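# Carry the tube to the rack by the door

## Task

Pick up the tube from the shelved bench near the window and seat it fully into one of the holes of the tube rack on the shelved bench near the door. The tube must never touch the floor, and the robot must not topple over or be left leaning; either of those is a failure.

## Robot and tools

Robot: TidyBot++, a mobile base 0.54 m long, 0.50 m wide and 0.38 m tall on four driven casters, carrying one seven-joint arm with a two-finger gripper. The shoulder sits 0.12 m ahead of the base centre, 0.68 m up. Arm segments: upper arm 0.42 m, forearm 0.31 m, hand 0.31 m from wrist to the hand point. Cameras: base_camera and wrist_camera (the latter looks along the hand). At the start the arm is folded, hand pointing down, sticking out up to 0.08 m in front of the base. A straight-down hand reaches at most about 0.94 m above the floor, and only near the base. Loose items may occasionally get nudged by something.

Frames (metres). Base frame: origin on the floor beneath the base centre, x ahead, y to the left, z upward. hand_pose is reported in this frame as the point between the finger pads; the hand's own z axis runs out along the fingers and the fingers close along its y axis. The odometry frame is where the base frame was at scene start; base_odometry comes from wheel turns only (slip counts as travel, drift of a few cm and degrees builds up), heading in rad from -3.142 to 3.142, left positive. base_tilt is in degrees, forward and right positive.

move: one action per call; its motions start together.
- base: object with any of translate_m (forward +), strafe_m (left +), both in metres, range -2 to 2, and rotate_rad (counter-clockwise from above +), range -6.3 to 6.3. These are offsets from where the base last measured itself, along its axes at the start of the command.
- joints: object of absolute targets by name, radians: joint_1_rad (any angle; positive turns the arm clockwise seen from above, opposite to heading), joint_2_rad -2.249 to 2.249 (shoulder, 0 = upper arm up), joint_3_rad any, joint_4_rad -2.579 to 2.579 (elbow, 0 = straight), joint_5_rad any, joint_6_rad -2.099 to 2.099 (wrist), joint_7_rad any (hand roll; with hand down, 1.57 opens fingers left/right). gripper_pos 0 (open, about 85 mm gap) to 1 (closed); gap is roughly 85 x (1 - gripper_pos) mm. Unlimited joints go the short way, so turn in steps below half a revolution.
- target: one list of seven numbers, an absolute hand pose in the base frame: x, y, z in metres, then quaternion qw, qx, qy, qz. With target, joints may only carry gripper_pos.
- speeds: per-action caps, translate_m/strafe_m 0.05 to 0.5 m/s (give only one of them for a combined move), rotate_rad 0.1 to 1.57 rad/s.
- cameras: list of base_camera, wrist_camera or all; [] for none. blocking: true (default) waits until everything rests; false returns in about 0.5 s while motion continues.
A call with no action just reports state and images. An unknown key makes the call invalid; an out-of-range number gets it refused.

wait: seconds 0 to 10, plus cameras; returns state and images, early if running moves finish. stop: brakes all running motions, cameras optional. zoom_image: camera plus region [x0, y0, x1, y1] in pixels from the top-left, at most 504 by 504, on that camera's latest image. finished_scene: scene number (integer); ends the scene for good, so the tube must already sit in the rack.

Result lines: pictures (order of the images), move (done or the worst status), base_status, joint_status, hand_status (moving, done, off_target, contact_stop, time_out, not_followed, torque_fault, limit_stop_at_motor_heat), hand_pose, hand_target, joint_positions, motor_effort in percent of maximum with the action's peak in brackets, on_its_own (what the robot did uncommanded), base_tilt, base_odometry, scene_time. Warnings include "joint command not followed" with a cause (self-collision), "pose unreachable", "ARM HIT", MOTOR HOT and OVER-TEMPERATURE FAULT. Once a refusal, contact_stop, time_out or torque fault appears, the remaining move, wait and finished_scene calls of that reply are skipped.

Hand control tips: after target reports done the hand is usually within about 3 cm; to refine, shift your previous target by (wanted minus hand_pose). To keep a loaded hand still, resend hand_target, not hand_pose. Held loads make the arm sag; correct by the same offset method and never command a joint to its current reading while holding something. Poses low and forward close to the base are unreliable and can drive the arm into the base. An unreachable pose makes the arm wander up to 10 s and ends in time_out. When a held object lands on a surface, hand_pose stops dropping while commands keep going lower; watch effort and images. Gripper at 1 reading off_target means something is held.

Avoid: letting the tube reach the floor or dropping it; driving or turning while the arm is snagged on anything above about 0.6 m; reaching far out from folded posture or swinging a stretched arm sideways (tip-over risk); ramming desks (the arm does not slow or steer, and can trigger a torque fault freezing the arm 10 s); squeezing hard on a tube still resting, yanking or swinging it fast; holding a stretched arm or load for long (motor heat). If the robot leans, retract the arm or back away.

Each tool is called by a JSON object that holds its "api" and its "payload".

## Session

{"api": "move", "payload": {}}

Scene clock: 0.00 s.
base_odometry: x=+0.000 y=+0.000 heading=+0.000
base_tilt: forward=+0.6 right=-0.3
base_status: not commanded
joint_positions: joint_1_rad=+0.013 joint_2_rad=-0.360 joint_3_rad=+3.145 joint_4_rad=-2.513 joint_5_rad=-0.036 joint_6_rad=-0.887 joint_7_rad=+1.611 gripper_pos=+0.000
joint_status: not commanded
motor_effort: joint_1_rad=+0 joint_2_rad=-2 joint_3_rad=+0 joint_4_rad=+13 joint_5_rad=+0 joint_6_rad=+1 joint_7_rad=+0
hand_pose: x=+0.2652 y=+0.0077 z=+0.5932 quat_wxyz=(-0.014, +0.999, +0.002, +0.051) (m; base frame)
hand_target: x=+0.2645 y=+0.0078 z=+0.5928 quat_wxyz=(-0.014, +0.999, +0.002, +0.051) (m; base frame)
hand_status: not commanded
pictures: base_camera, wrist_camera
Images, in order (width x height): base_camera 644x364, wrist_camera 644x476.

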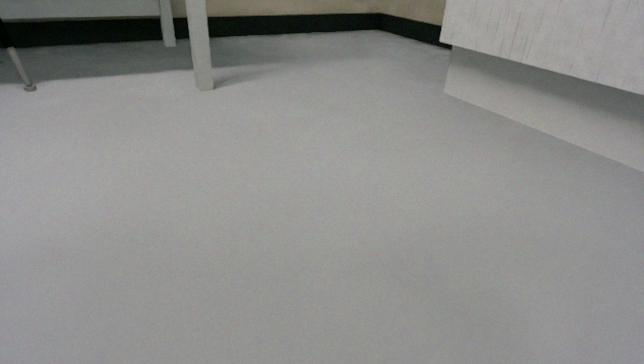

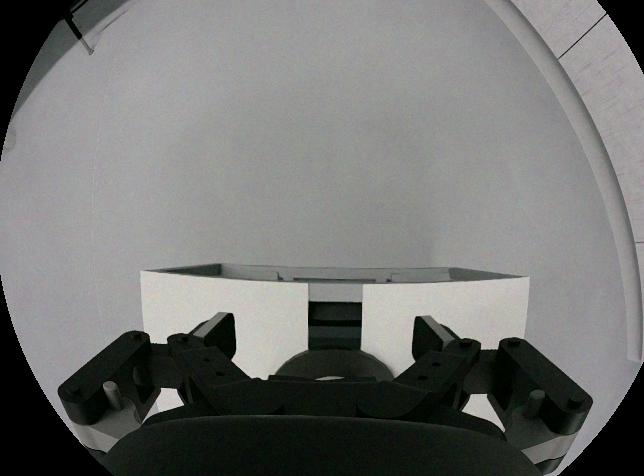

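{"api": "move", "payload": {"joints": {"joint_2_rad": -0.36, "joint_4_rad": -2.1, "joint_6_rad": 0.1}}}

{"api": "move", "payload": {"base": {"rotate_rad": 1.05}}}

{"api": "move", "payload": {"base": {"rotate_rad": 1.05}}}

{"api": "move", "payload": {"base": {"rotate_rad": 1.05}}}

{"api": "move", "payload": {"base": {"rotate_rad": 1.05}}}

{"api": "move", "payload": {"base": {"rotate_rad": 1.05}}}

Scene clock: 2.47 s.
move: done
base_odometry: x=+0.000 y=+0.000 heading=+0.000
base_tilt: forward=+0.6 right=-0.4
base_status: not commanded
joint_positions: joint_1_rad=+0.013 joint_2_rad=-0.360 joint_3_rad=+3.145 joint_4_rad=-2.102 joint_5_rad=-0.036 joint_6_rad=+0.043 joint_7_rad=+1.611 gripper_pos=+0.000
joint_status: all done
motor_effort: joint_1_rad=+0(1) joint_2_rad=-10(10) joint_3_rad=+0(1) joint_4_rad=+21(21) joint_5_rad=+1(1) joint_6_rad=+9(9) joint_7_rad=+0(2)
hand_pose: x=+0.5893 y=-0.0070 z=+0.9826 quat_wxyz=(+0.007, +0.751, -0.005, +0.661) (m; base frame)
hand_target: x=+0.5912 y=-0.0077 z=+1.0011 quat_wxyz=(+0.008, +0.731, -0.006, +0.682) (m; base frame)
hand_status: not commanded
pictures: base_camera, wrist_camera
Images, in order (width x height): base_camera 644x364, wrist_camera 644x476.

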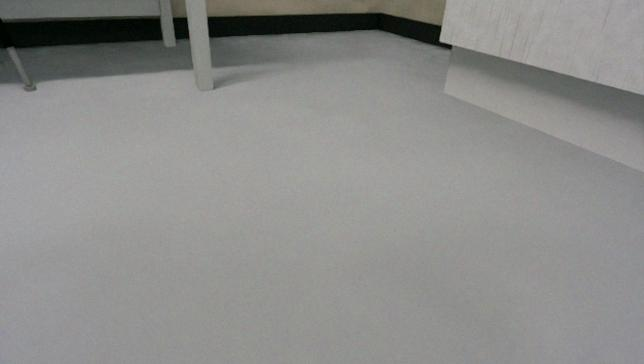

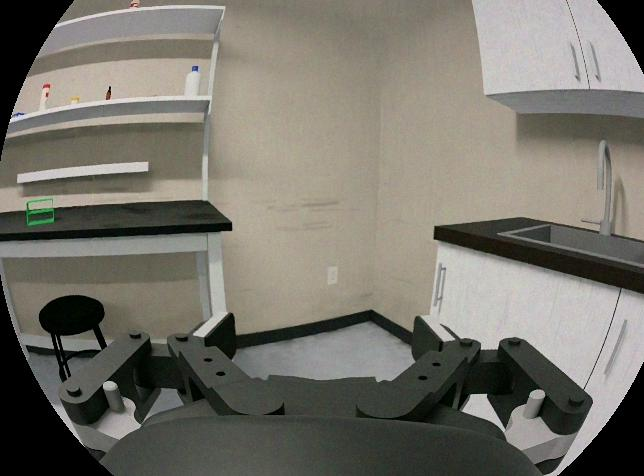

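Scene clock: 4.40 s.
move: done
base_odometry: x=+0.000 y=+0.000 heading=+1.050
base_tilt: forward=+0.6 right=-0.3
base_status: done
joint_positions: joint_1_rad=+0.013 joint_2_rad=-0.360 joint_3_rad=+3.143 joint_4_rad=-2.102 joint_5_rad=-0.036 joint_6_rad=+0.046 joint_7_rad=+1.611 gripper_pos=+0.000
joint_status: not commanded
motor_effort: joint_1_rad=+0(2) joint_2_rad=-9(11) joint_3_rad=+0(3) joint_4_rad=+21(21) joint_5_rad=+1(1) joint_6_rad=+8(9) joint_7_rad=+0(2)
hand_pose: x=+0.5894 y=-0.0057 z=+0.9835 quat_wxyz=(+0.007, +0.750, -0.004, +0.662) (m; base frame)
hand_target: x=+0.5912 y=-0.0077 z=+1.0011 quat_wxyz=(+0.008, +0.731, -0.006, +0.682) (m; base frame)
hand_status: not commanded
pictures: base_camera, wrist_camera
Images, in order (width x height): base_camera 644x364, wrist_camera 644x476.

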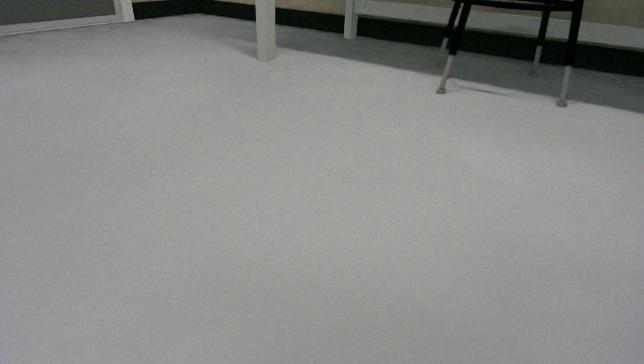

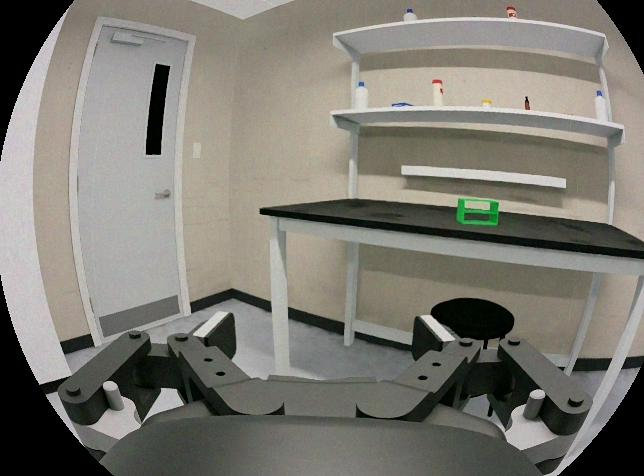

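Scene clock: 6.33 s.
move: done
base_odometry: x=+0.000 y=+0.000 heading=+2.099
base_tilt: forward=+0.6 right=-0.3
base_status: done
joint_positions: joint_1_rad=+0.013 joint_2_rad=-0.360 joint_3_rad=+3.142 joint_4_rad=-2.102 joint_5_rad=-0.036 joint_6_rad=+0.047 joint_7_rad=+1.611 gripper_pos=+0.000
joint_status: not commanded
motor_effort: joint_1_rad=+0(3) joint_2_rad=-9(11) joint_3_rad=+0(3) joint_4_rad=+21(21) joint_5_rad=+1(1) joint_6_rad=+8(9) joint_7_rad=+0(1)
hand_pose: x=+0.5894 y=-0.0053 z=+0.9836 quat_wxyz=(+0.006, +0.750, -0.004, +0.662) (m; base frame)
hand_target: x=+0.5912 y=-0.0077 z=+1.0011 quat_wxyz=(+0.008, +0.731, -0.006, +0.682) (m; base frame)
hand_status: not commanded
pictures: base_camera, wrist_camera
Images, in order (width x height): base_camera 644x364, wrist_camera 644x476.

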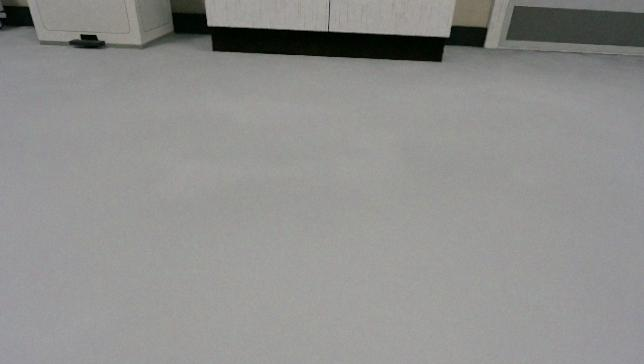

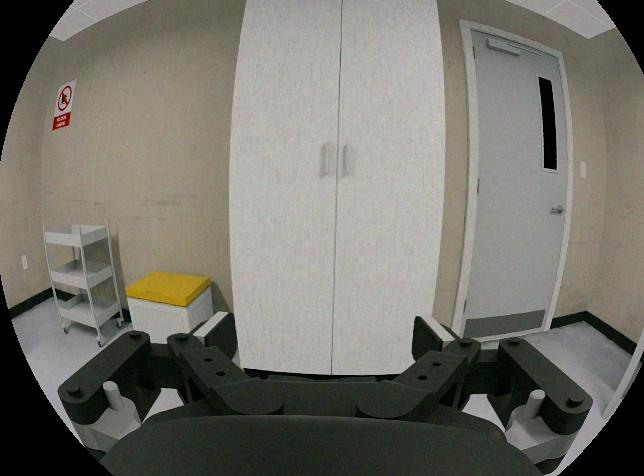

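Scene clock: 8.27 s.
move: done
base_odometry: x=+0.000 y=+0.000 heading=-3.134
base_tilt: forward=+0.7 right=-0.3
base_status: done
joint_positions: joint_1_rad=+0.012 joint_2_rad=-0.360 joint_3_rad=+3.142 joint_4_rad=-2.102 joint_5_rad=-0.036 joint_6_rad=+0.047 joint_7_rad=+1.611 gripper_pos=+0.000
joint_status: not commanded
motor_effort: joint_1_rad=+0(2) joint_2_rad=-9(11) joint_3_rad=+0(3) joint_4_rad=+21(21) joint_5_rad=+1(1) joint_6_rad=+8(9) joint_7_rad=+1(2)
hand_pose: x=+0.5894 y=-0.0050 z=+0.9836 quat_wxyz=(+0.006, +0.750, -0.003, +0.662) (m; base frame)
hand_target: x=+0.5912 y=-0.0077 z=+1.0011 quat_wxyz=(+0.008, +0.731, -0.006, +0.682) (m; base frame)
hand_status: not commanded
pictures: base_camera, wrist_camera
Images, in order (width x height): base_camera 644x364, wrist_camera 644x476.

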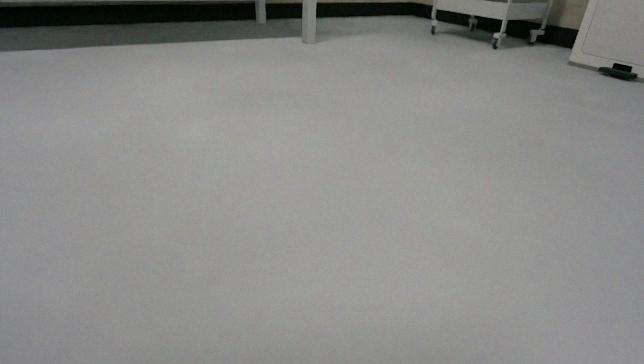

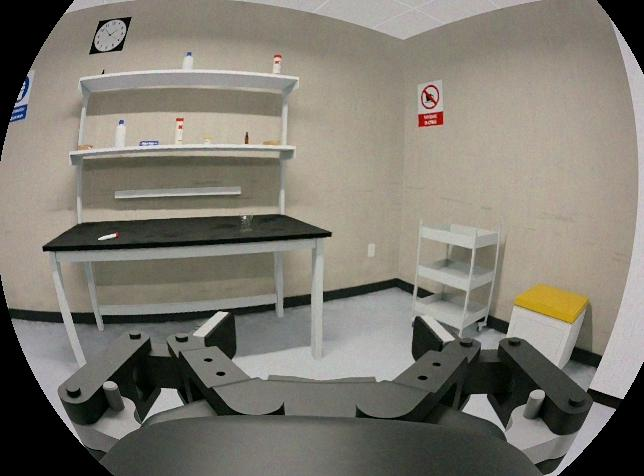

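Scene clock: 10.20 s.
move: done
base_odometry: x=+0.000 y=+0.000 heading=-2.085
base_tilt: forward=+0.6 right=-0.3
base_status: done
joint_positions: joint_1_rad=+0.012 joint_2_rad=-0.360 joint_3_rad=+3.142 joint_4_rad=-2.102 joint_5_rad=-0.036 joint_6_rad=+0.047 joint_7_rad=+1.611 gripper_pos=+0.000
joint_status: not commanded
motor_effort: joint_1_rad=+0(2) joint_2_rad=-10(11) joint_3_rad=+0(3) joint_4_rad=+21(21) joint_5_rad=+0(1) joint_6_rad=+8(9) joint_7_rad=+1(2)
hand_pose: x=+0.5894 y=-0.0049 z=+0.9837 quat_wxyz=(+0.006, +0.750, -0.003, +0.662) (m; base frame)
hand_target: x=+0.5912 y=-0.0077 z=+1.0011 quat_wxyz=(+0.008, +0.731, -0.006, +0.682) (m; base frame)
hand_status: not commanded
pictures: base_camera, wrist_camera
Images, in order (width x height): base_camera 644x364, wrist_camera 644x476.

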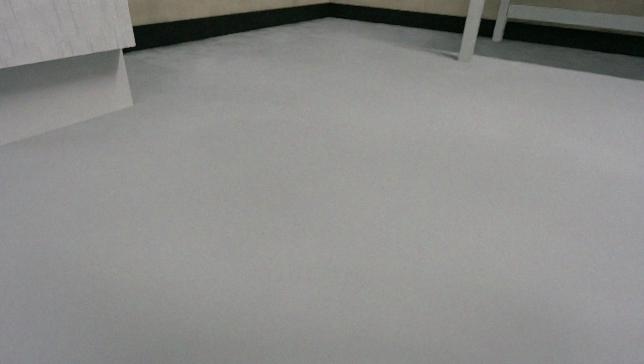

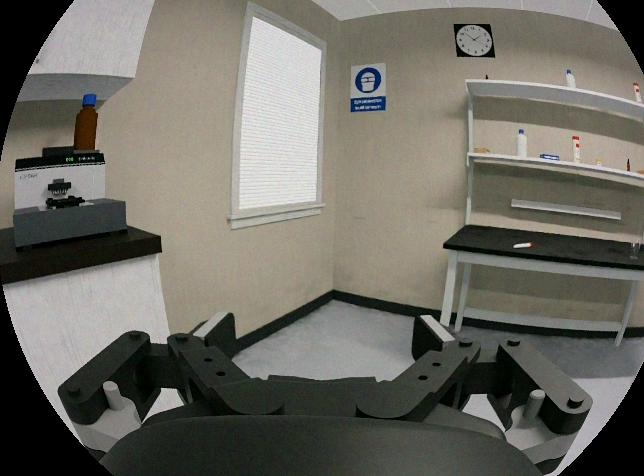

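Scene clock: 12.13 s.
move: done
base_odometry: x=+0.000 y=+0.000 heading=-1.035
base_tilt: forward=+0.7 right=-0.3
base_status: done
joint_positions: joint_1_rad=+0.012 joint_2_rad=-0.360 joint_3_rad=+3.141 joint_4_rad=-2.102 joint_5_rad=-0.036 joint_6_rad=+0.047 joint_7_rad=+1.611 gripper_pos=+0.000
joint_status: not commanded
motor_effort: joint_1_rad=+0(2) joint_2_rad=-10(11) joint_3_rad=+0(3) joint_4_rad=+21(21) joint_5_rad=+1(1) joint_6_rad=+8(9) joint_7_rad=+1(2)
hand_pose: x=+0.5894 y=-0.0048 z=+0.9837 quat_wxyz=(+0.006, +0.749, -0.003, +0.662) (m; base frame)
hand_target: x=+0.5912 y=-0.0077 z=+1.0011 quat_wxyz=(+0.008, +0.731, -0.006, +0.682) (m; base frame)
hand_status: not commanded
pictures: base_camera, wrist_camera
Images, in order (width x height): base_camera 644x364, wrist_camera 644x476.

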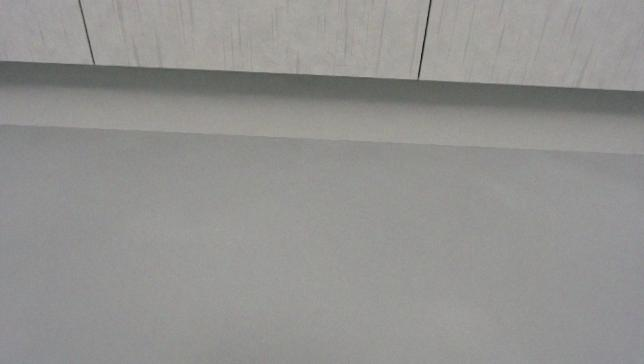

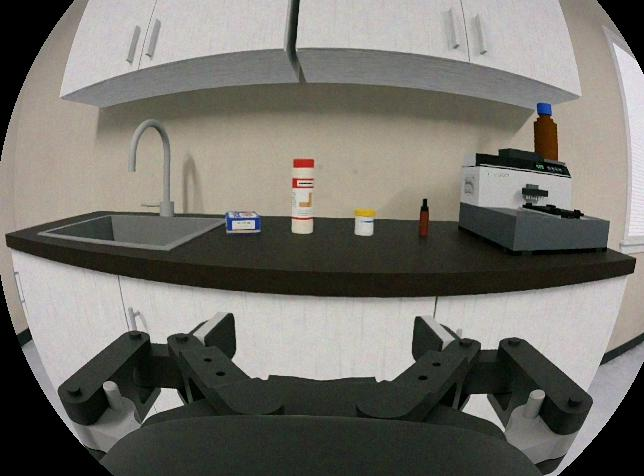

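{"api": "move", "payload": {"base": {"rotate_rad": -1.63}}}

{"api": "zoom_image", "payload": {"camera": "wrist_camera", "region": [200, 180, 500, 320]}}

Scene clock: 15.03 s.
move: done
base_odometry: x=+0.000 y=+0.000 heading=-2.665
base_tilt: forward=+0.7 right=-0.3
base_status: done
joint_positions: joint_1_rad=+0.013 joint_2_rad=-0.360 joint_3_rad=+3.146 joint_4_rad=-2.102 joint_5_rad=-0.036 joint_6_rad=+0.047 joint_7_rad=+1.611 gripper_pos=+0.000
joint_status: not commanded
motor_effort: joint_1_rad=+0(2) joint_2_rad=-9(12) joint_3_rad=+0(3) joint_4_rad=+20(21) joint_5_rad=+0(1) joint_6_rad=+9(9) joint_7_rad=+1(2)
hand_pose: x=+0.5894 y=-0.0077 z=+0.9838 quat_wxyz=(+0.007, +0.749, -0.006, +0.662) (m; base frame)
hand_target: x=+0.5912 y=-0.0077 z=+1.0011 quat_wxyz=(+0.008, +0.731, -0.006, +0.682) (m; base frame)
hand_status: not commanded
pictures: base_camera, wrist_camera
Images, in order (width x height): base_camera 644x364, wrist_camera 644x476.

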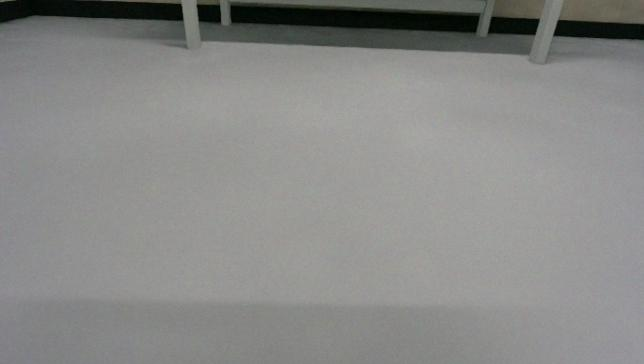

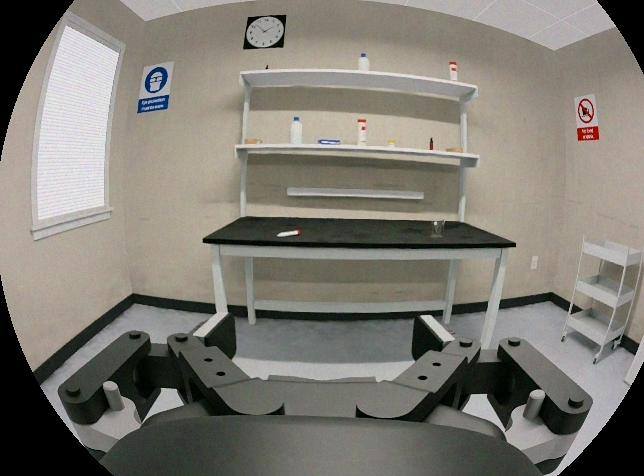

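Scaled by 1.680.

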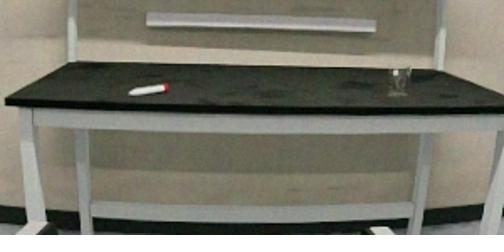

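{"api": "move", "payload": {"base": {"rotate_rad": -0.06, "translate_m": 1.1, "strafe_m": 0.2}}}

{"api": "zoom_image", "payload": {"camera": "wrist_camera", "region": [200, 180, 500, 320]}}

Scene clock: 19.43 s.
move: done
base_odometry: x=-0.886 y=-0.683 heading=-2.725
base_tilt: forward=+0.7 right=-0.3
base_status: done
joint_positions: joint_1_rad=+0.013 joint_2_rad=-0.359 joint_3_rad=+3.149 joint_4_rad=-2.102 joint_5_rad=-0.036 joint_6_rad=+0.050 joint_7_rad=+1.611 gripper_pos=+0.000
joint_status: not commanded
motor_effort: joint_1_rad=+0(2) joint_2_rad=-9(13) joint_3_rad=+0(3) joint_4_rad=+21(22) joint_5_rad=+1(1) joint_6_rad=+8(9) joint_7_rad=+0(2)
hand_pose: x=+0.5898 y=-0.0093 z=+0.9843 quat_wxyz=(+0.008, +0.749, -0.007, +0.663) (m; base frame)
hand_target: x=+0.5912 y=-0.0077 z=+1.0011 quat_wxyz=(+0.008, +0.731, -0.006, +0.682) (m; base frame)
hand_status: not commanded
pictures: base_camera, wrist_camera
Images, in order (width x height): base_camera 644x364, wrist_camera 644x476.

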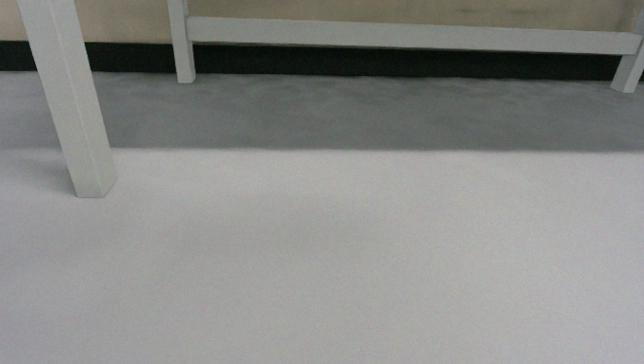

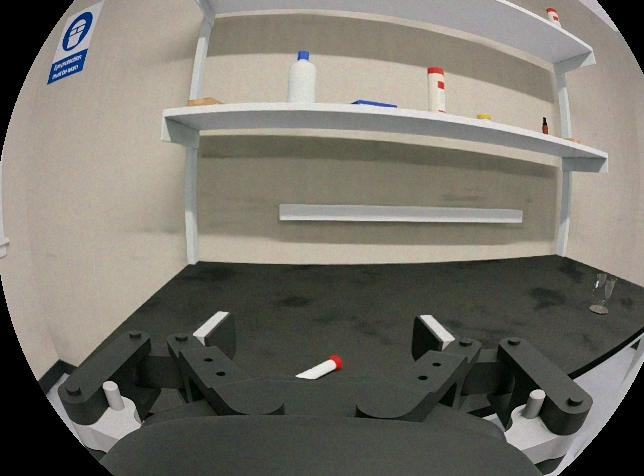

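Scaled by 1.680.

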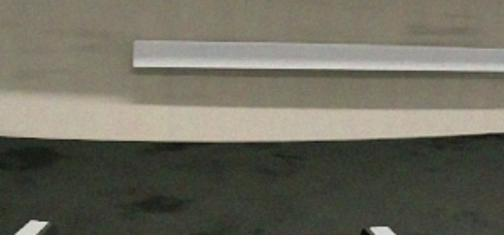

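{"api": "move", "payload": {"joints": {"joint_2_rad": 0.0, "joint_4_rad": -1.2, "joint_6_rad": -1.2}}}

{"api": "zoom_image", "payload": {"camera": "wrist_camera", "region": [150, 80, 550, 400]}}

Scene clock: 22.33 s.
move: done
base_odometry: x=-0.886 y=-0.683 heading=-2.725
base_tilt: forward=+0.7 right=-0.3
base_status: not commanded
joint_positions: joint_1_rad=+0.013 joint_2_rad=-0.021 joint_3_rad=+3.149 joint_4_rad=-1.208 joint_5_rad=-0.036 joint_6_rad=-1.145 joint_7_rad=+1.611 gripper_pos=+0.000
joint_status: all done
motor_effort: joint_1_rad=+0(1) joint_2_rad=-20(21) joint_3_rad=-1(1) joint_4_rad=+18(23) joint_5_rad=+0(1) joint_6_rad=+6(10) joint_7_rad=+1(1)
hand_pose: x=+0.6273 y=+0.0012 z=+1.0053 quat_wxyz=(-0.006, +0.919, +0.009, +0.394) (m; base frame)
hand_target: x=+0.6224 y=+0.0035 z=+0.9871 quat_wxyz=(-0.008, +0.932, +0.011, +0.363) (m; base frame)
hand_status: not commanded
pictures: base_camera, wrist_camera
Images, in order (width x height): base_camera 644x364, wrist_camera 644x476.

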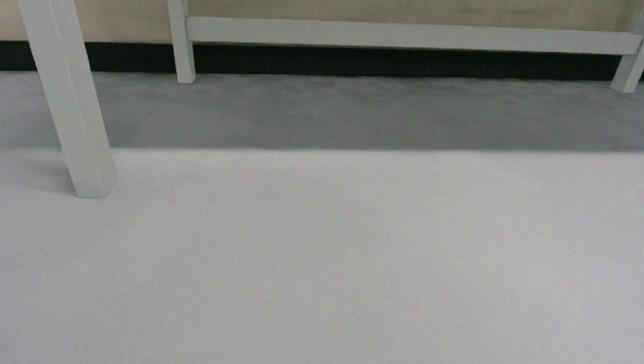

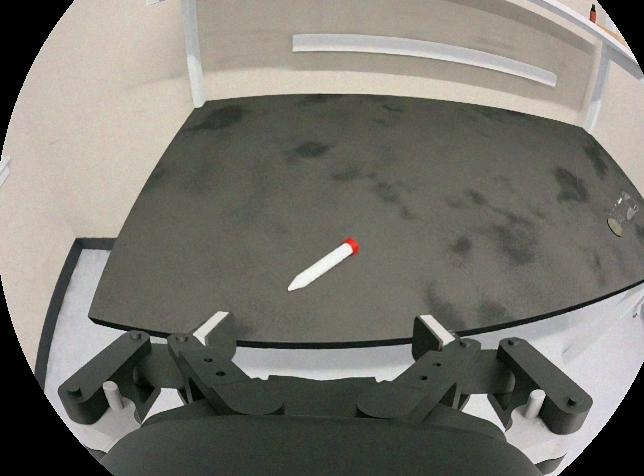

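Scaled by 1.260.

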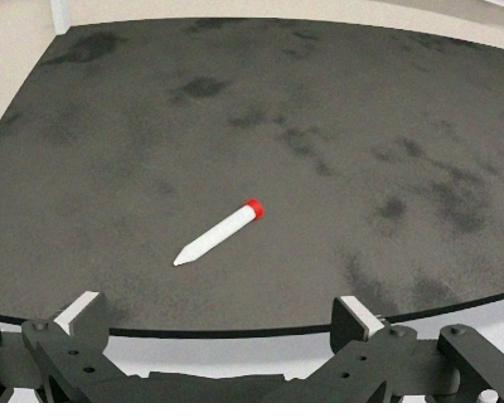

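{"api": "move", "payload": {"joints": {"joint_1_rad": 0.0, "joint_2_rad": 0.2, "joint_4_rad": -0.85, "joint_6_rad": -2.09, "joint_5_rad": 0.0, "joint_7_rad": 1.57}}}

{"api": "move", "payload": {"base": {"translate_m": 0.15}}}

Scene clock: 26.47 s.
move: done
base_odometry: x=-0.886 y=-0.683 heading=-2.725
base_tilt: forward=+0.7 right=-0.3
base_status: not commanded
joint_positions: joint_1_rad=+0.013 joint_2_rad=+0.182 joint_3_rad=+3.149 joint_4_rad=-0.860 joint_5_rad=-0.035 joint_6_rad=-2.034 joint_7_rad=+1.611 gripper_pos=+0.000
joint_status: all done
motor_effort: joint_1_rad=+0(1) joint_2_rad=-23(24) joint_3_rad=-1(1) joint_4_rad=+14(19) joint_5_rad=+0(1) joint_6_rad=+0(7) joint_7_rad=+0(1)
hand_pose: x=+0.4870 y=+0.0041 z=+0.9439 quat_wxyz=(-0.014, +0.999, +0.019, +0.033) (m; base frame)
hand_target: x=+0.4758 y=+0.0004 z=+0.9393 quat_wxyz=(+0.000, +1.000, -0.002, +0.001) (m; base frame)
hand_status: not commanded
pictures: base_camera, wrist_camera
Images, in order (width x height): base_camera 644x364, wrist_camera 644x476.

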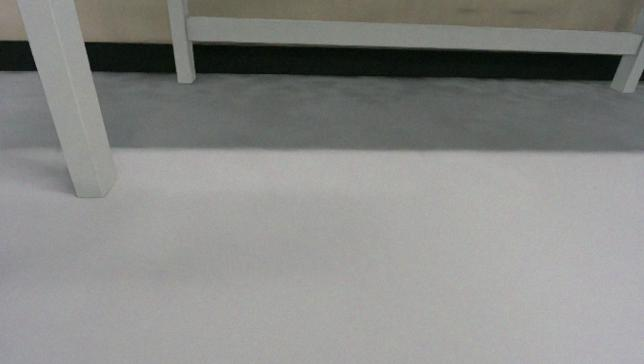

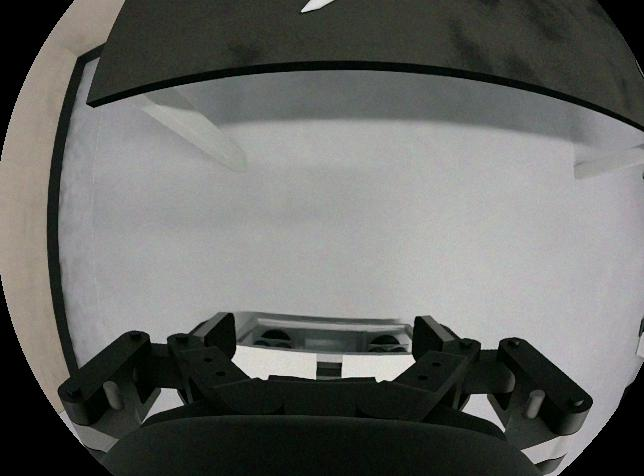

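Scene clock: 27.90 s.
move: done
base_odometry: x=-1.023 y=-0.743 heading=-2.725
base_tilt: forward=+0.7 right=-0.3
base_status: done
joint_positions: joint_1_rad=+0.013 joint_2_rad=+0.202 joint_3_rad=+3.149 joint_4_rad=-0.858 joint_5_rad=-0.035 joint_6_rad=-2.041 joint_7_rad=+1.611 gripper_pos=+0.000
joint_status: not commanded
motor_effort: joint_1_rad=+0(1) joint_2_rad=-24(27) joint_3_rad=-1(1) joint_4_rad=+14(15) joint_5_rad=-1(1) joint_6_rad=+0(1) joint_7_rad=+1(1)
hand_pose: x=+0.4904 y=+0.0040 z=+0.9369 quat_wxyz=(-0.014, +1.000, +0.019, +0.021) (m; base frame)
hand_target: x=+0.4758 y=+0.0004 z=+0.9393 quat_wxyz=(+0.000, +1.000, -0.002, +0.001) (m; base frame)
hand_status: not commanded
pictures: base_camera, wrist_camera
Images, in order (width x height): base_camera 644x364, wrist_camera 644x476.

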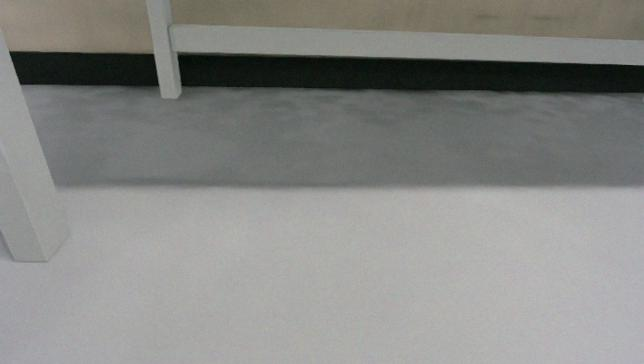

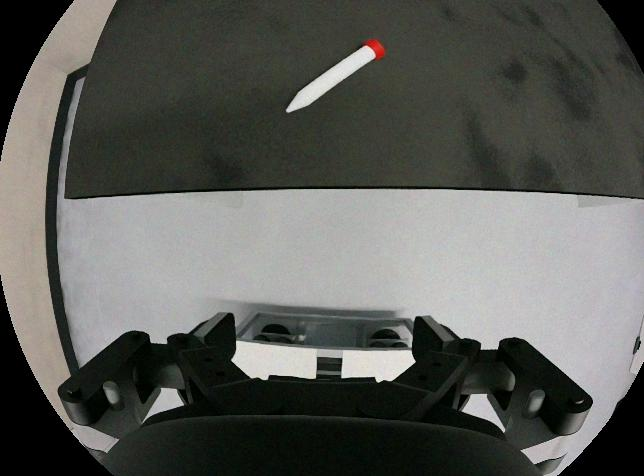

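{"api": "move", "payload": {"base": {"translate_m": 0.2}, "joints": {"joint_7_rad": 0.63}}}

Scene clock: 31.27 s.
move: done
base_odometry: x=-1.206 y=-0.825 heading=-2.725
base_tilt: forward=+0.7 right=-0.3
base_status: done
joint_positions: joint_1_rad=+0.013 joint_2_rad=+0.207 joint_3_rad=+3.149 joint_4_rad=-0.857 joint_5_rad=-0.035 joint_6_rad=-2.043 joint_7_rad=+0.692 gripper_pos=+0.000
joint_status: all done
motor_effort: joint_1_rad=-1(1) joint_2_rad=-24(28) joint_3_rad=-1(1) joint_4_rad=+14(15) joint_5_rad=+0(1) joint_6_rad=+0(2) joint_7_rad=+1(2)
hand_pose: x=+0.4912 y=+0.0040 z=+0.9350 quat_wxyz=(-0.020, +0.904, -0.427, +0.009) (m; base frame)
hand_target: x=+0.4758 y=+0.0004 z=+0.9393 quat_wxyz=(+0.000, +0.891, -0.455, +0.001) (m; base frame)
hand_status: not commanded
pictures: base_camera, wrist_camera
Images, in order (width x height): base_camera 644x364, wrist_camera 644x476.

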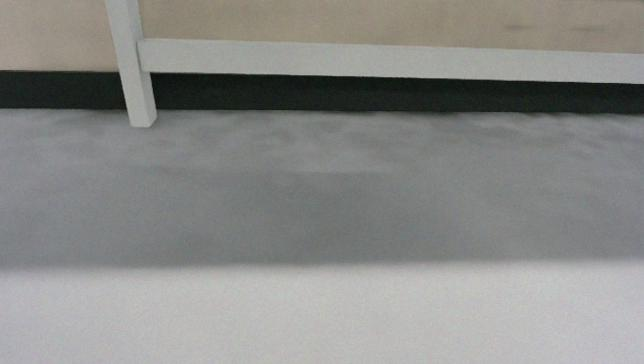

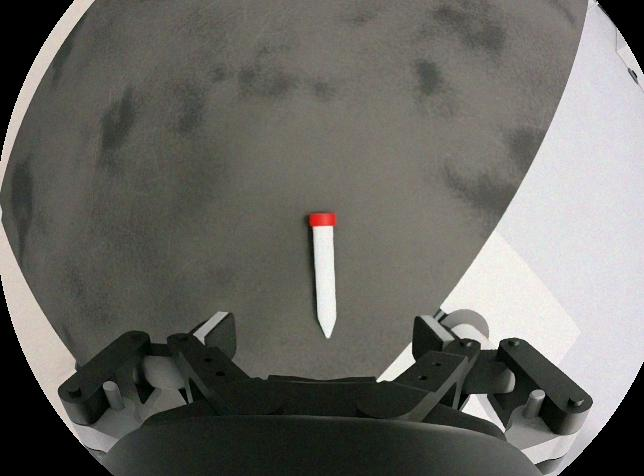

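{"api": "move", "payload": {"target": [0.52, -0.022, 0.86, 0, 0.911, -0.4115, 0]}}

Scene clock: 33.07 s.
move: done
base_odometry: x=-1.206 y=-0.825 heading=-2.725
base_tilt: forward=+0.7 right=-0.3
base_status: not commanded
joint_positions: joint_1_rad=-0.033 joint_2_rad=+0.221 joint_3_rad=+3.283 joint_4_rad=-1.067 joint_5_rad=-0.035 joint_6_rad=-1.883 joint_7_rad=+0.756 gripper_pos=+0.000
joint_status: not commanded
motor_effort: joint_1_rad=+0(1) joint_2_rad=-25(27) joint_3_rad=+0(1) joint_4_rad=+15(16) joint_5_rad=+0(1) joint_6_rad=-1(1) joint_7_rad=+0(1)
hand_pose: x=+0.5049 y=-0.0230 z=+0.8692 quat_wxyz=(+0.003, +0.898, -0.440, -0.013) (m; base frame)
hand_target: x=+0.5200 y=-0.0220 z=+0.8600 quat_wxyz=(+0.000, +0.911, -0.412, +0.000) (m; base frame)
hand_status: done (0.018 m and 3.9 deg from the pose sent, 0.084 m and 3.2 deg at the start)
pictures: base_camera, wrist_camera
Images, in order (width x height): base_camera 644x364, wrist_camera 644x476.

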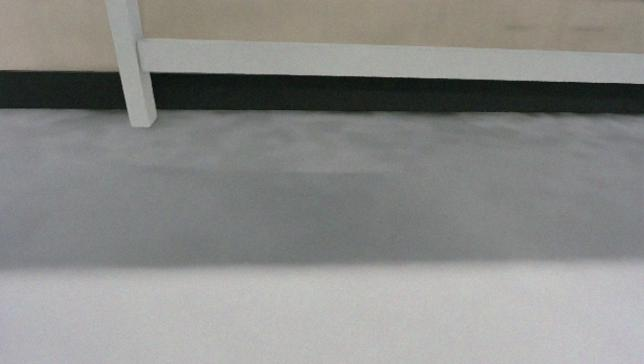

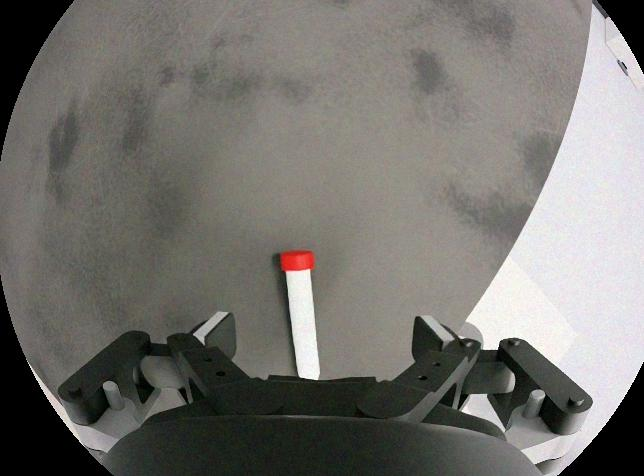

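{"api": "move", "payload": {"target": [0.541, -0.026, 0.81, 0, 0.929, -0.3705, 0]}}

{"api": "zoom_image", "payload": {"camera": "wrist_camera", "region": [180, 220, 480, 420]}}

Scene clock: 34.77 s.
move: done
base_odometry: x=-1.206 y=-0.825 heading=-2.725
base_tilt: forward=+0.7 right=-0.4
base_status: not commanded
joint_positions: joint_1_rad=-0.033 joint_2_rad=+0.253 joint_3_rad=+3.283 joint_4_rad=-1.188 joint_5_rad=-0.035 joint_6_rad=-1.734 joint_7_rad=+0.849 gripper_pos=+0.000
joint_status: not commanded
motor_effort: joint_1_rad=+0(1) joint_2_rad=-26(29) joint_3_rad=+0(1) joint_4_rad=+16(17) joint_5_rad=+1(1) joint_6_rad=+0(1) joint_7_rad=+0(1)
hand_pose: x=+0.5267 y=-0.0253 z=+0.8189 quat_wxyz=(+0.005, +0.917, -0.399, -0.015) (m; base frame)
hand_target: x=+0.5410 y=-0.0260 z=+0.8100 quat_wxyz=(+0.000, +0.929, -0.370, +0.000) (m; base frame)
hand_status: done (0.017 m and 4.0 deg from the pose sent, 0.069 m and 8.8 deg at the start)
pictures: base_camera, wrist_camera
Images, in order (width x height): base_camera 644x364, wrist_camera 644x476.

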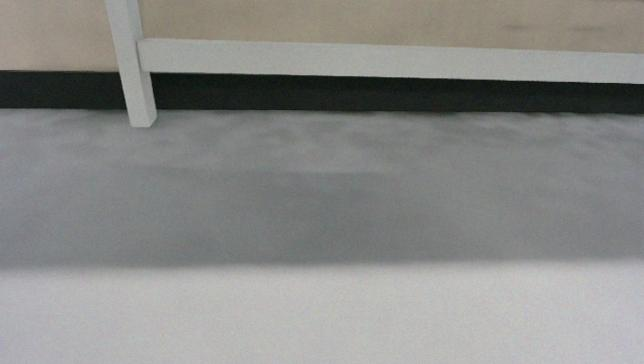

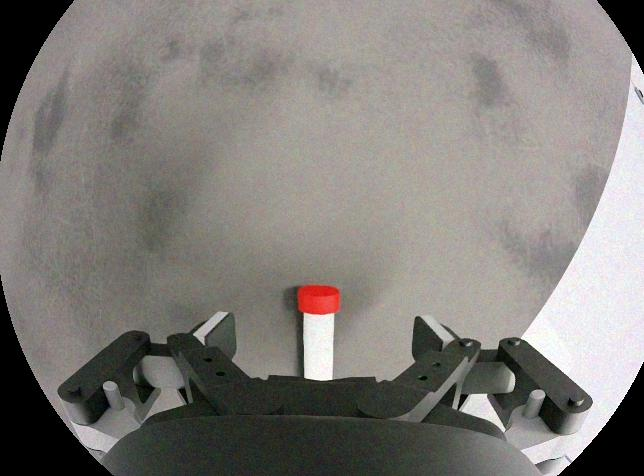

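Scaled by 1.680.

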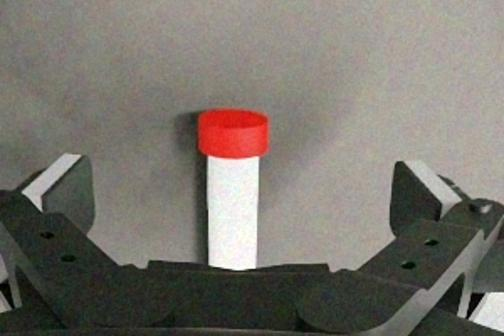

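{"api": "move", "payload": {"target": [0.541, -0.026, 0.79, 0, 0.929, -0.3705, 0]}}

{"api": "zoom_image", "payload": {"camera": "wrist_camera", "region": [180, 220, 480, 420]}}

Scene clock: 35.77 s.
move: done
base_odometry: x=-1.206 y=-0.825 heading=-2.725
base_tilt: forward=+0.7 right=-0.3
base_status: not commanded
joint_positions: joint_1_rad=-0.033 joint_2_rad=+0.254 joint_3_rad=+3.283 joint_4_rad=-1.258 joint_5_rad=-0.035 joint_6_rad=-1.667 joint_7_rad=+0.850 gripper_pos=+0.000
joint_status: not commanded
motor_effort: joint_1_rad=-1(1) joint_2_rad=-27(29) joint_3_rad=+0(1) joint_4_rad=+16(17) joint_5_rad=+0(1) joint_6_rad=-1(1) joint_7_rad=-1(2)
hand_pose: x=+0.5279 y=-0.0261 z=+0.7969 quat_wxyz=(+0.005, +0.917, -0.400, -0.016) (m; base frame)
hand_target: x=+0.5410 y=-0.0260 z=+0.7900 quat_wxyz=(+0.000, +0.929, -0.370, +0.000) (m; base frame)
hand_status: done (0.015 m and 4.1 deg from the pose sent, 0.032 m and 4.0 deg at the start)
pictures: base_camera, wrist_camera
Images, in order (width x height): base_camera 644x364, wrist_camera 644x476.

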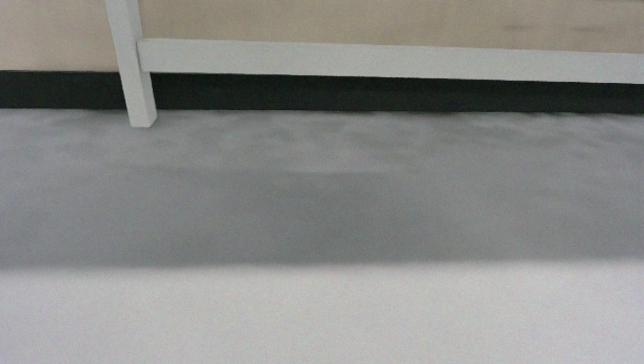

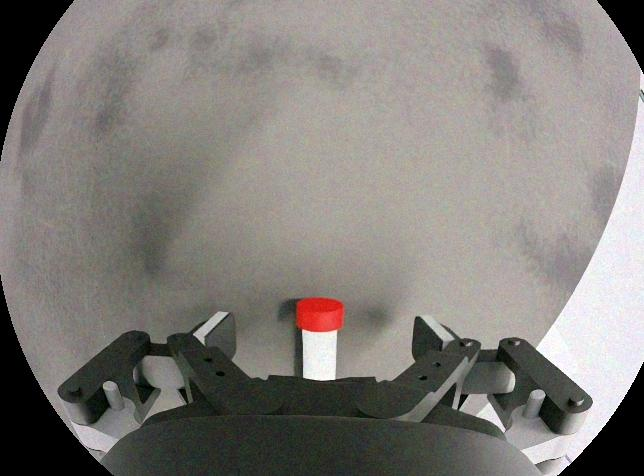

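Scaled by 1.680.

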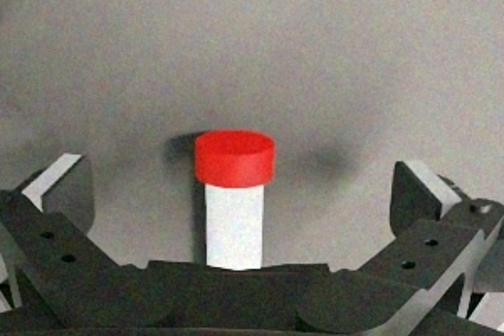

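{"api": "move", "payload": {"target": [0.534, -0.019, 0.788, 0, 0.929, -0.3705, 0]}}

{"api": "move", "payload": {"joints": {"gripper_pos": 0.65}}}

{"api": "zoom_image", "payload": {"camera": "wrist_camera", "region": [180, 220, 480, 420]}}

Scene clock: 36.87 s.
move: done
base_odometry: x=-1.206 y=-0.825 heading=-2.725
base_tilt: forward=+0.7 right=-0.4
base_status: not commanded
joint_positions: joint_1_rad=-0.040 joint_2_rad=+0.251 joint_3_rad=+3.283 joint_4_rad=-1.288 joint_5_rad=-0.035 joint_6_rad=-1.652 joint_7_rad=+0.850 gripper_pos=+0.000
joint_status: not commanded
motor_effort: joint_1_rad=+0(1) joint_2_rad=-27(28) joint_3_rad=+0(1) joint_4_rad=+15(16) joint_5_rad=+0(1) joint_6_rad=-1(1) joint_7_rad=+0(2)
hand_pose: x=+0.5230 y=-0.0234 z=+0.7887 quat_wxyz=(+0.007, +0.917, -0.397, -0.023) (m; base frame)
hand_target: x=+0.5340 y=-0.0190 z=+0.7880 quat_wxyz=(+0.000, +0.929, -0.370, +0.000) (m; base frame)
hand_status: done (0.012 m and 4.3 deg from the pose sent, 0.013 m and 4.1 deg at the start)
pictures: base_camera, wrist_camera
Images, in order (width x height): base_camera 644x364, wrist_camera 644x476.

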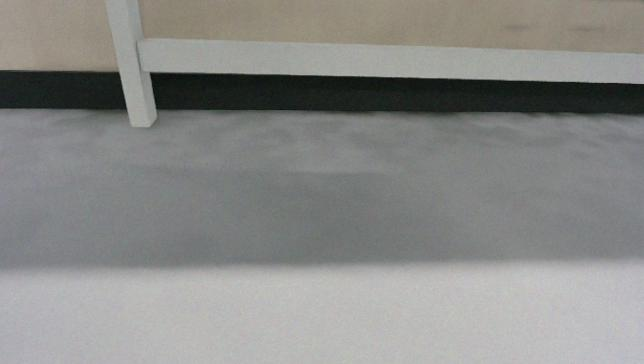

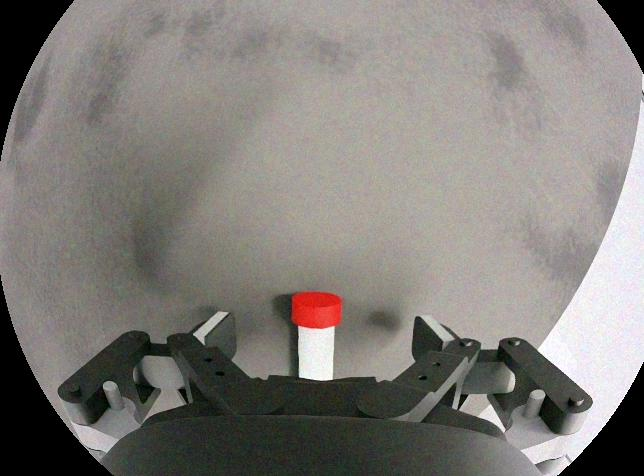

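Scene clock: 37.77 s.
move: done
base_odometry: x=-1.206 y=-0.825 heading=-2.725
base_tilt: forward=+0.7 right=-0.4
base_status: not commanded
joint_positions: joint_1_rad=-0.040 joint_2_rad=+0.251 joint_3_rad=+3.283 joint_4_rad=-1.288 joint_5_rad=-0.035 joint_6_rad=-1.652 joint_7_rad=+0.850 gripper_pos=+0.650
joint_status: all done
motor_effort: joint_1_rad=+0(1) joint_2_rad=-27(27) joint_3_rad=+0(1) joint_4_rad=+15(16) joint_5_rad=+1(1) joint_6_rad=-1(1) joint_7_rad=+0(1)
hand_pose: x=+0.5231 y=-0.0234 z=+0.7887 quat_wxyz=(+0.007, +0.917, -0.397, -0.023) (m; base frame)
hand_target: x=+0.5340 y=-0.0190 z=+0.7880 quat_wxyz=(+0.000, +0.929, -0.370, +0.000) (m; base frame)
hand_status: not commanded
pictures: base_camera, wrist_camera
Images, in order (width x height): base_camera 644x364, wrist_camera 644x476.

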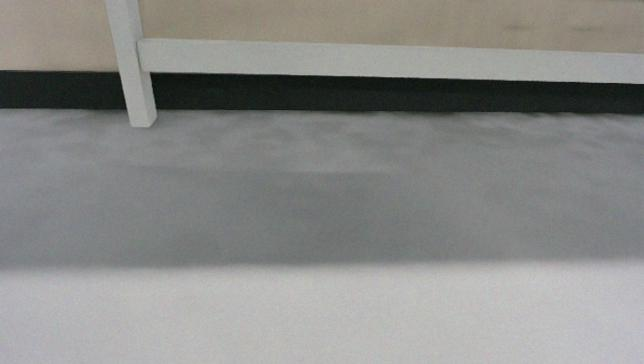

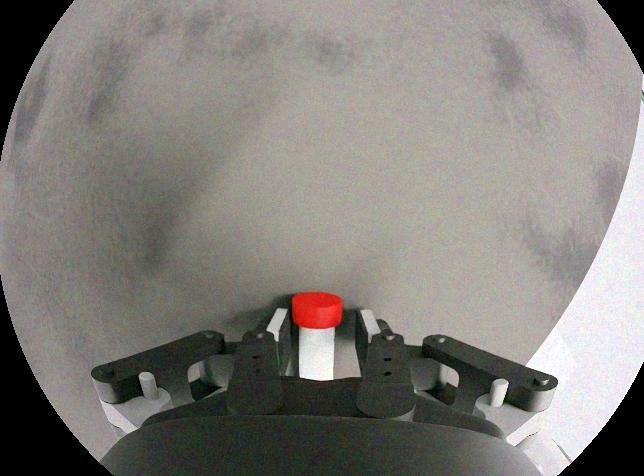

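Scaled by 1.680.

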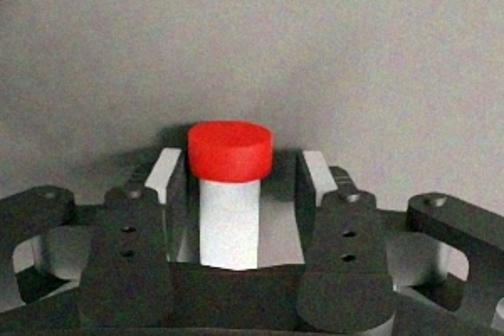

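{"api": "move", "payload": {"target": [0.526, -0.008, 0.79, 0, 0.929, -0.3705, 0]}}

{"api": "zoom_image", "payload": {"camera": "wrist_camera", "region": [180, 220, 480, 420]}}

Scene clock: 38.67 s.
move: done
base_odometry: x=-1.206 y=-0.825 heading=-2.725
base_tilt: forward=+0.7 right=-0.3
base_status: not commanded
joint_positions: joint_1_rad=-0.059 joint_2_rad=+0.238 joint_3_rad=+3.279 joint_4_rad=-1.308 joint_5_rad=-0.035 joint_6_rad=-1.651 joint_7_rad=+0.850 gripper_pos=+0.650
joint_status: not commanded
motor_effort: joint_1_rad=+0(1) joint_2_rad=-26(28) joint_3_rad=+0(1) joint_4_rad=+15(16) joint_5_rad=+1(1) joint_6_rad=-1(2) joint_7_rad=+1(1)
hand_pose: x=+0.5165 y=-0.0141 z=+0.7880 quat_wxyz=(+0.007, +0.922, -0.387, -0.026) (m; base frame)
hand_target: x=+0.5260 y=-0.0080 z=+0.7900 quat_wxyz=(+0.000, +0.929, -0.370, +0.000) (m; base frame)
hand_status: done (0.011 m and 3.7 deg from the pose sent, 0.016 m and 4.3 deg at the start)
pictures: base_camera, wrist_camera
Images, in order (width x height): base_camera 644x364, wrist_camera 644x476.

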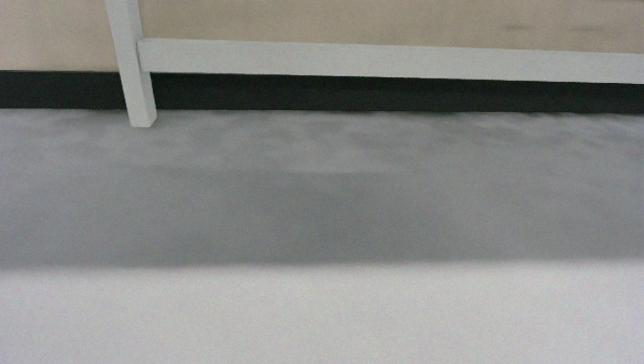

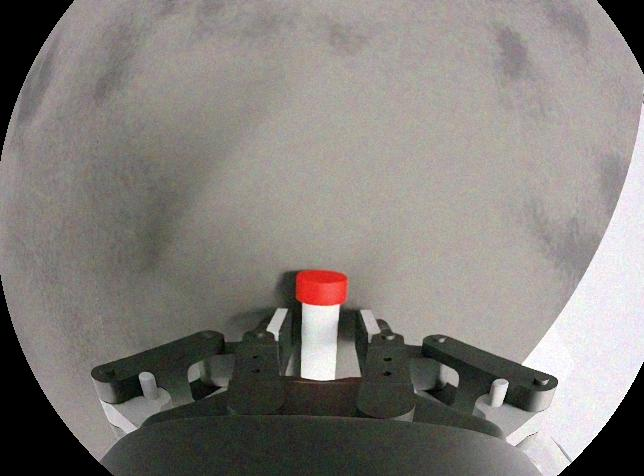

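Scaled by 1.680.

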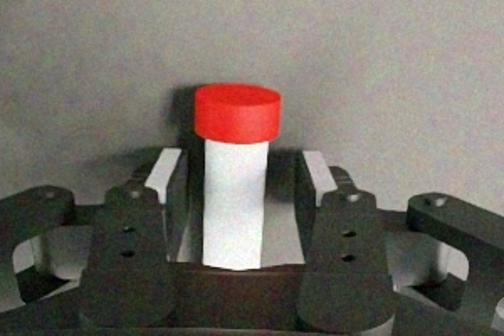

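{"api": "move", "payload": {"joints": {"gripper_pos": 0.86}, "cameras": []}}

{"api": "move", "payload": {"target": [0.526, -0.008, 0.92, 0, 0.929, -0.3705, 0]}}

Scene clock: 39.53 s.
move: done
base_odometry: x=-1.206 y=-0.825 heading=-2.725
base_tilt: forward=+0.7 right=-0.3
base_status: not commanded
joint_positions: joint_1_rad=-0.059 joint_2_rad=+0.237 joint_3_rad=+3.279 joint_4_rad=-1.308 joint_5_rad=-0.035 joint_6_rad=-1.651 joint_7_rad=+0.850 gripper_pos=+0.844
joint_status: all done
motor_effort: joint_1_rad=+0(0) joint_2_rad=-26(27) joint_3_rad=+0(0) joint_4_rad=+15(16) joint_5_rad=+0(1) joint_6_rad=-1(1) joint_7_rad=+1(1)
hand_pose: x=+0.5164 y=-0.0141 z=+0.7883 quat_wxyz=(+0.007, +0.922, -0.387, -0.025) (m; base frame)
hand_target: x=+0.5260 y=-0.0080 z=+0.7900 quat_wxyz=(+0.000, +0.929, -0.370, +0.000) (m; base frame)
hand_status: not commanded
pictures: none
No camera images: "cameras" was empty.

Scene clock: 41.33 s.
move: done
base_odometry: x=-1.206 y=-0.825 heading=-2.725
base_tilt: forward=+0.7 right=-0.3
base_status: not commanded
joint_positions: joint_1_rad=-0.059 joint_2_rad=+0.292 joint_3_rad=+3.284 joint_4_rad=-0.774 joint_5_rad=-0.035 joint_6_rad=-2.011 joint_7_rad=+0.850 gripper_pos=+0.844
joint_status: not commanded
motor_effort: joint_1_rad=+0(1) joint_2_rad=-27(28) joint_3_rad=+0(0) joint_4_rad=+14(17) joint_5_rad=+1(1) joint_6_rad=+0(1) joint_7_rad=+1(2)
hand_pose: x=+0.5366 y=-0.0111 z=+0.9264 quat_wxyz=(-0.006, +0.924, -0.380, +0.033) (m; base frame)
hand_target: x=+0.5260 y=-0.0080 z=+0.9200 quat_wxyz=(+0.000, +0.929, -0.370, +0.000) (m; base frame)
hand_status: done (0.013 m and 4.1 deg from the pose sent, 0.132 m and 3.6 deg at the start)
pictures: base_camera, wrist_camera
Images, in order (width x height): base_camera 644x364, wrist_camera 644x476.

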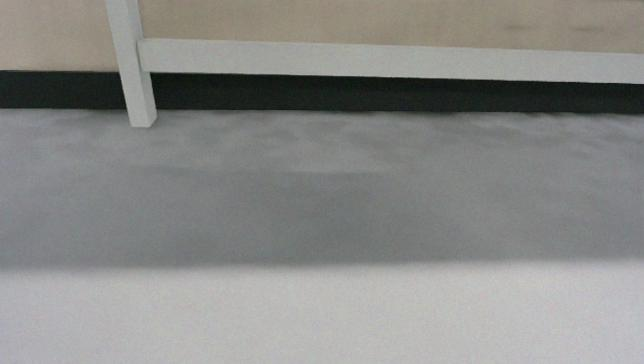

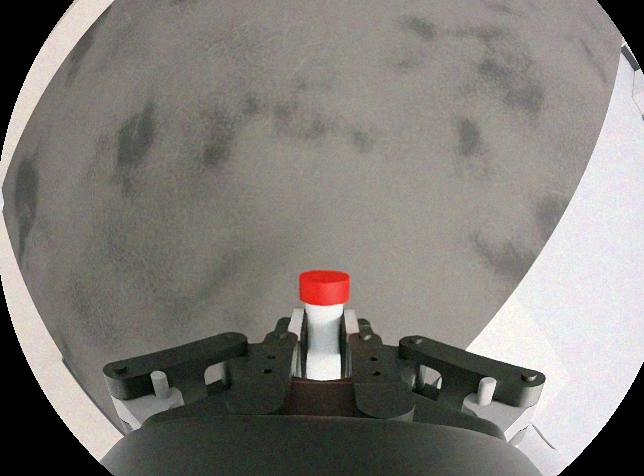

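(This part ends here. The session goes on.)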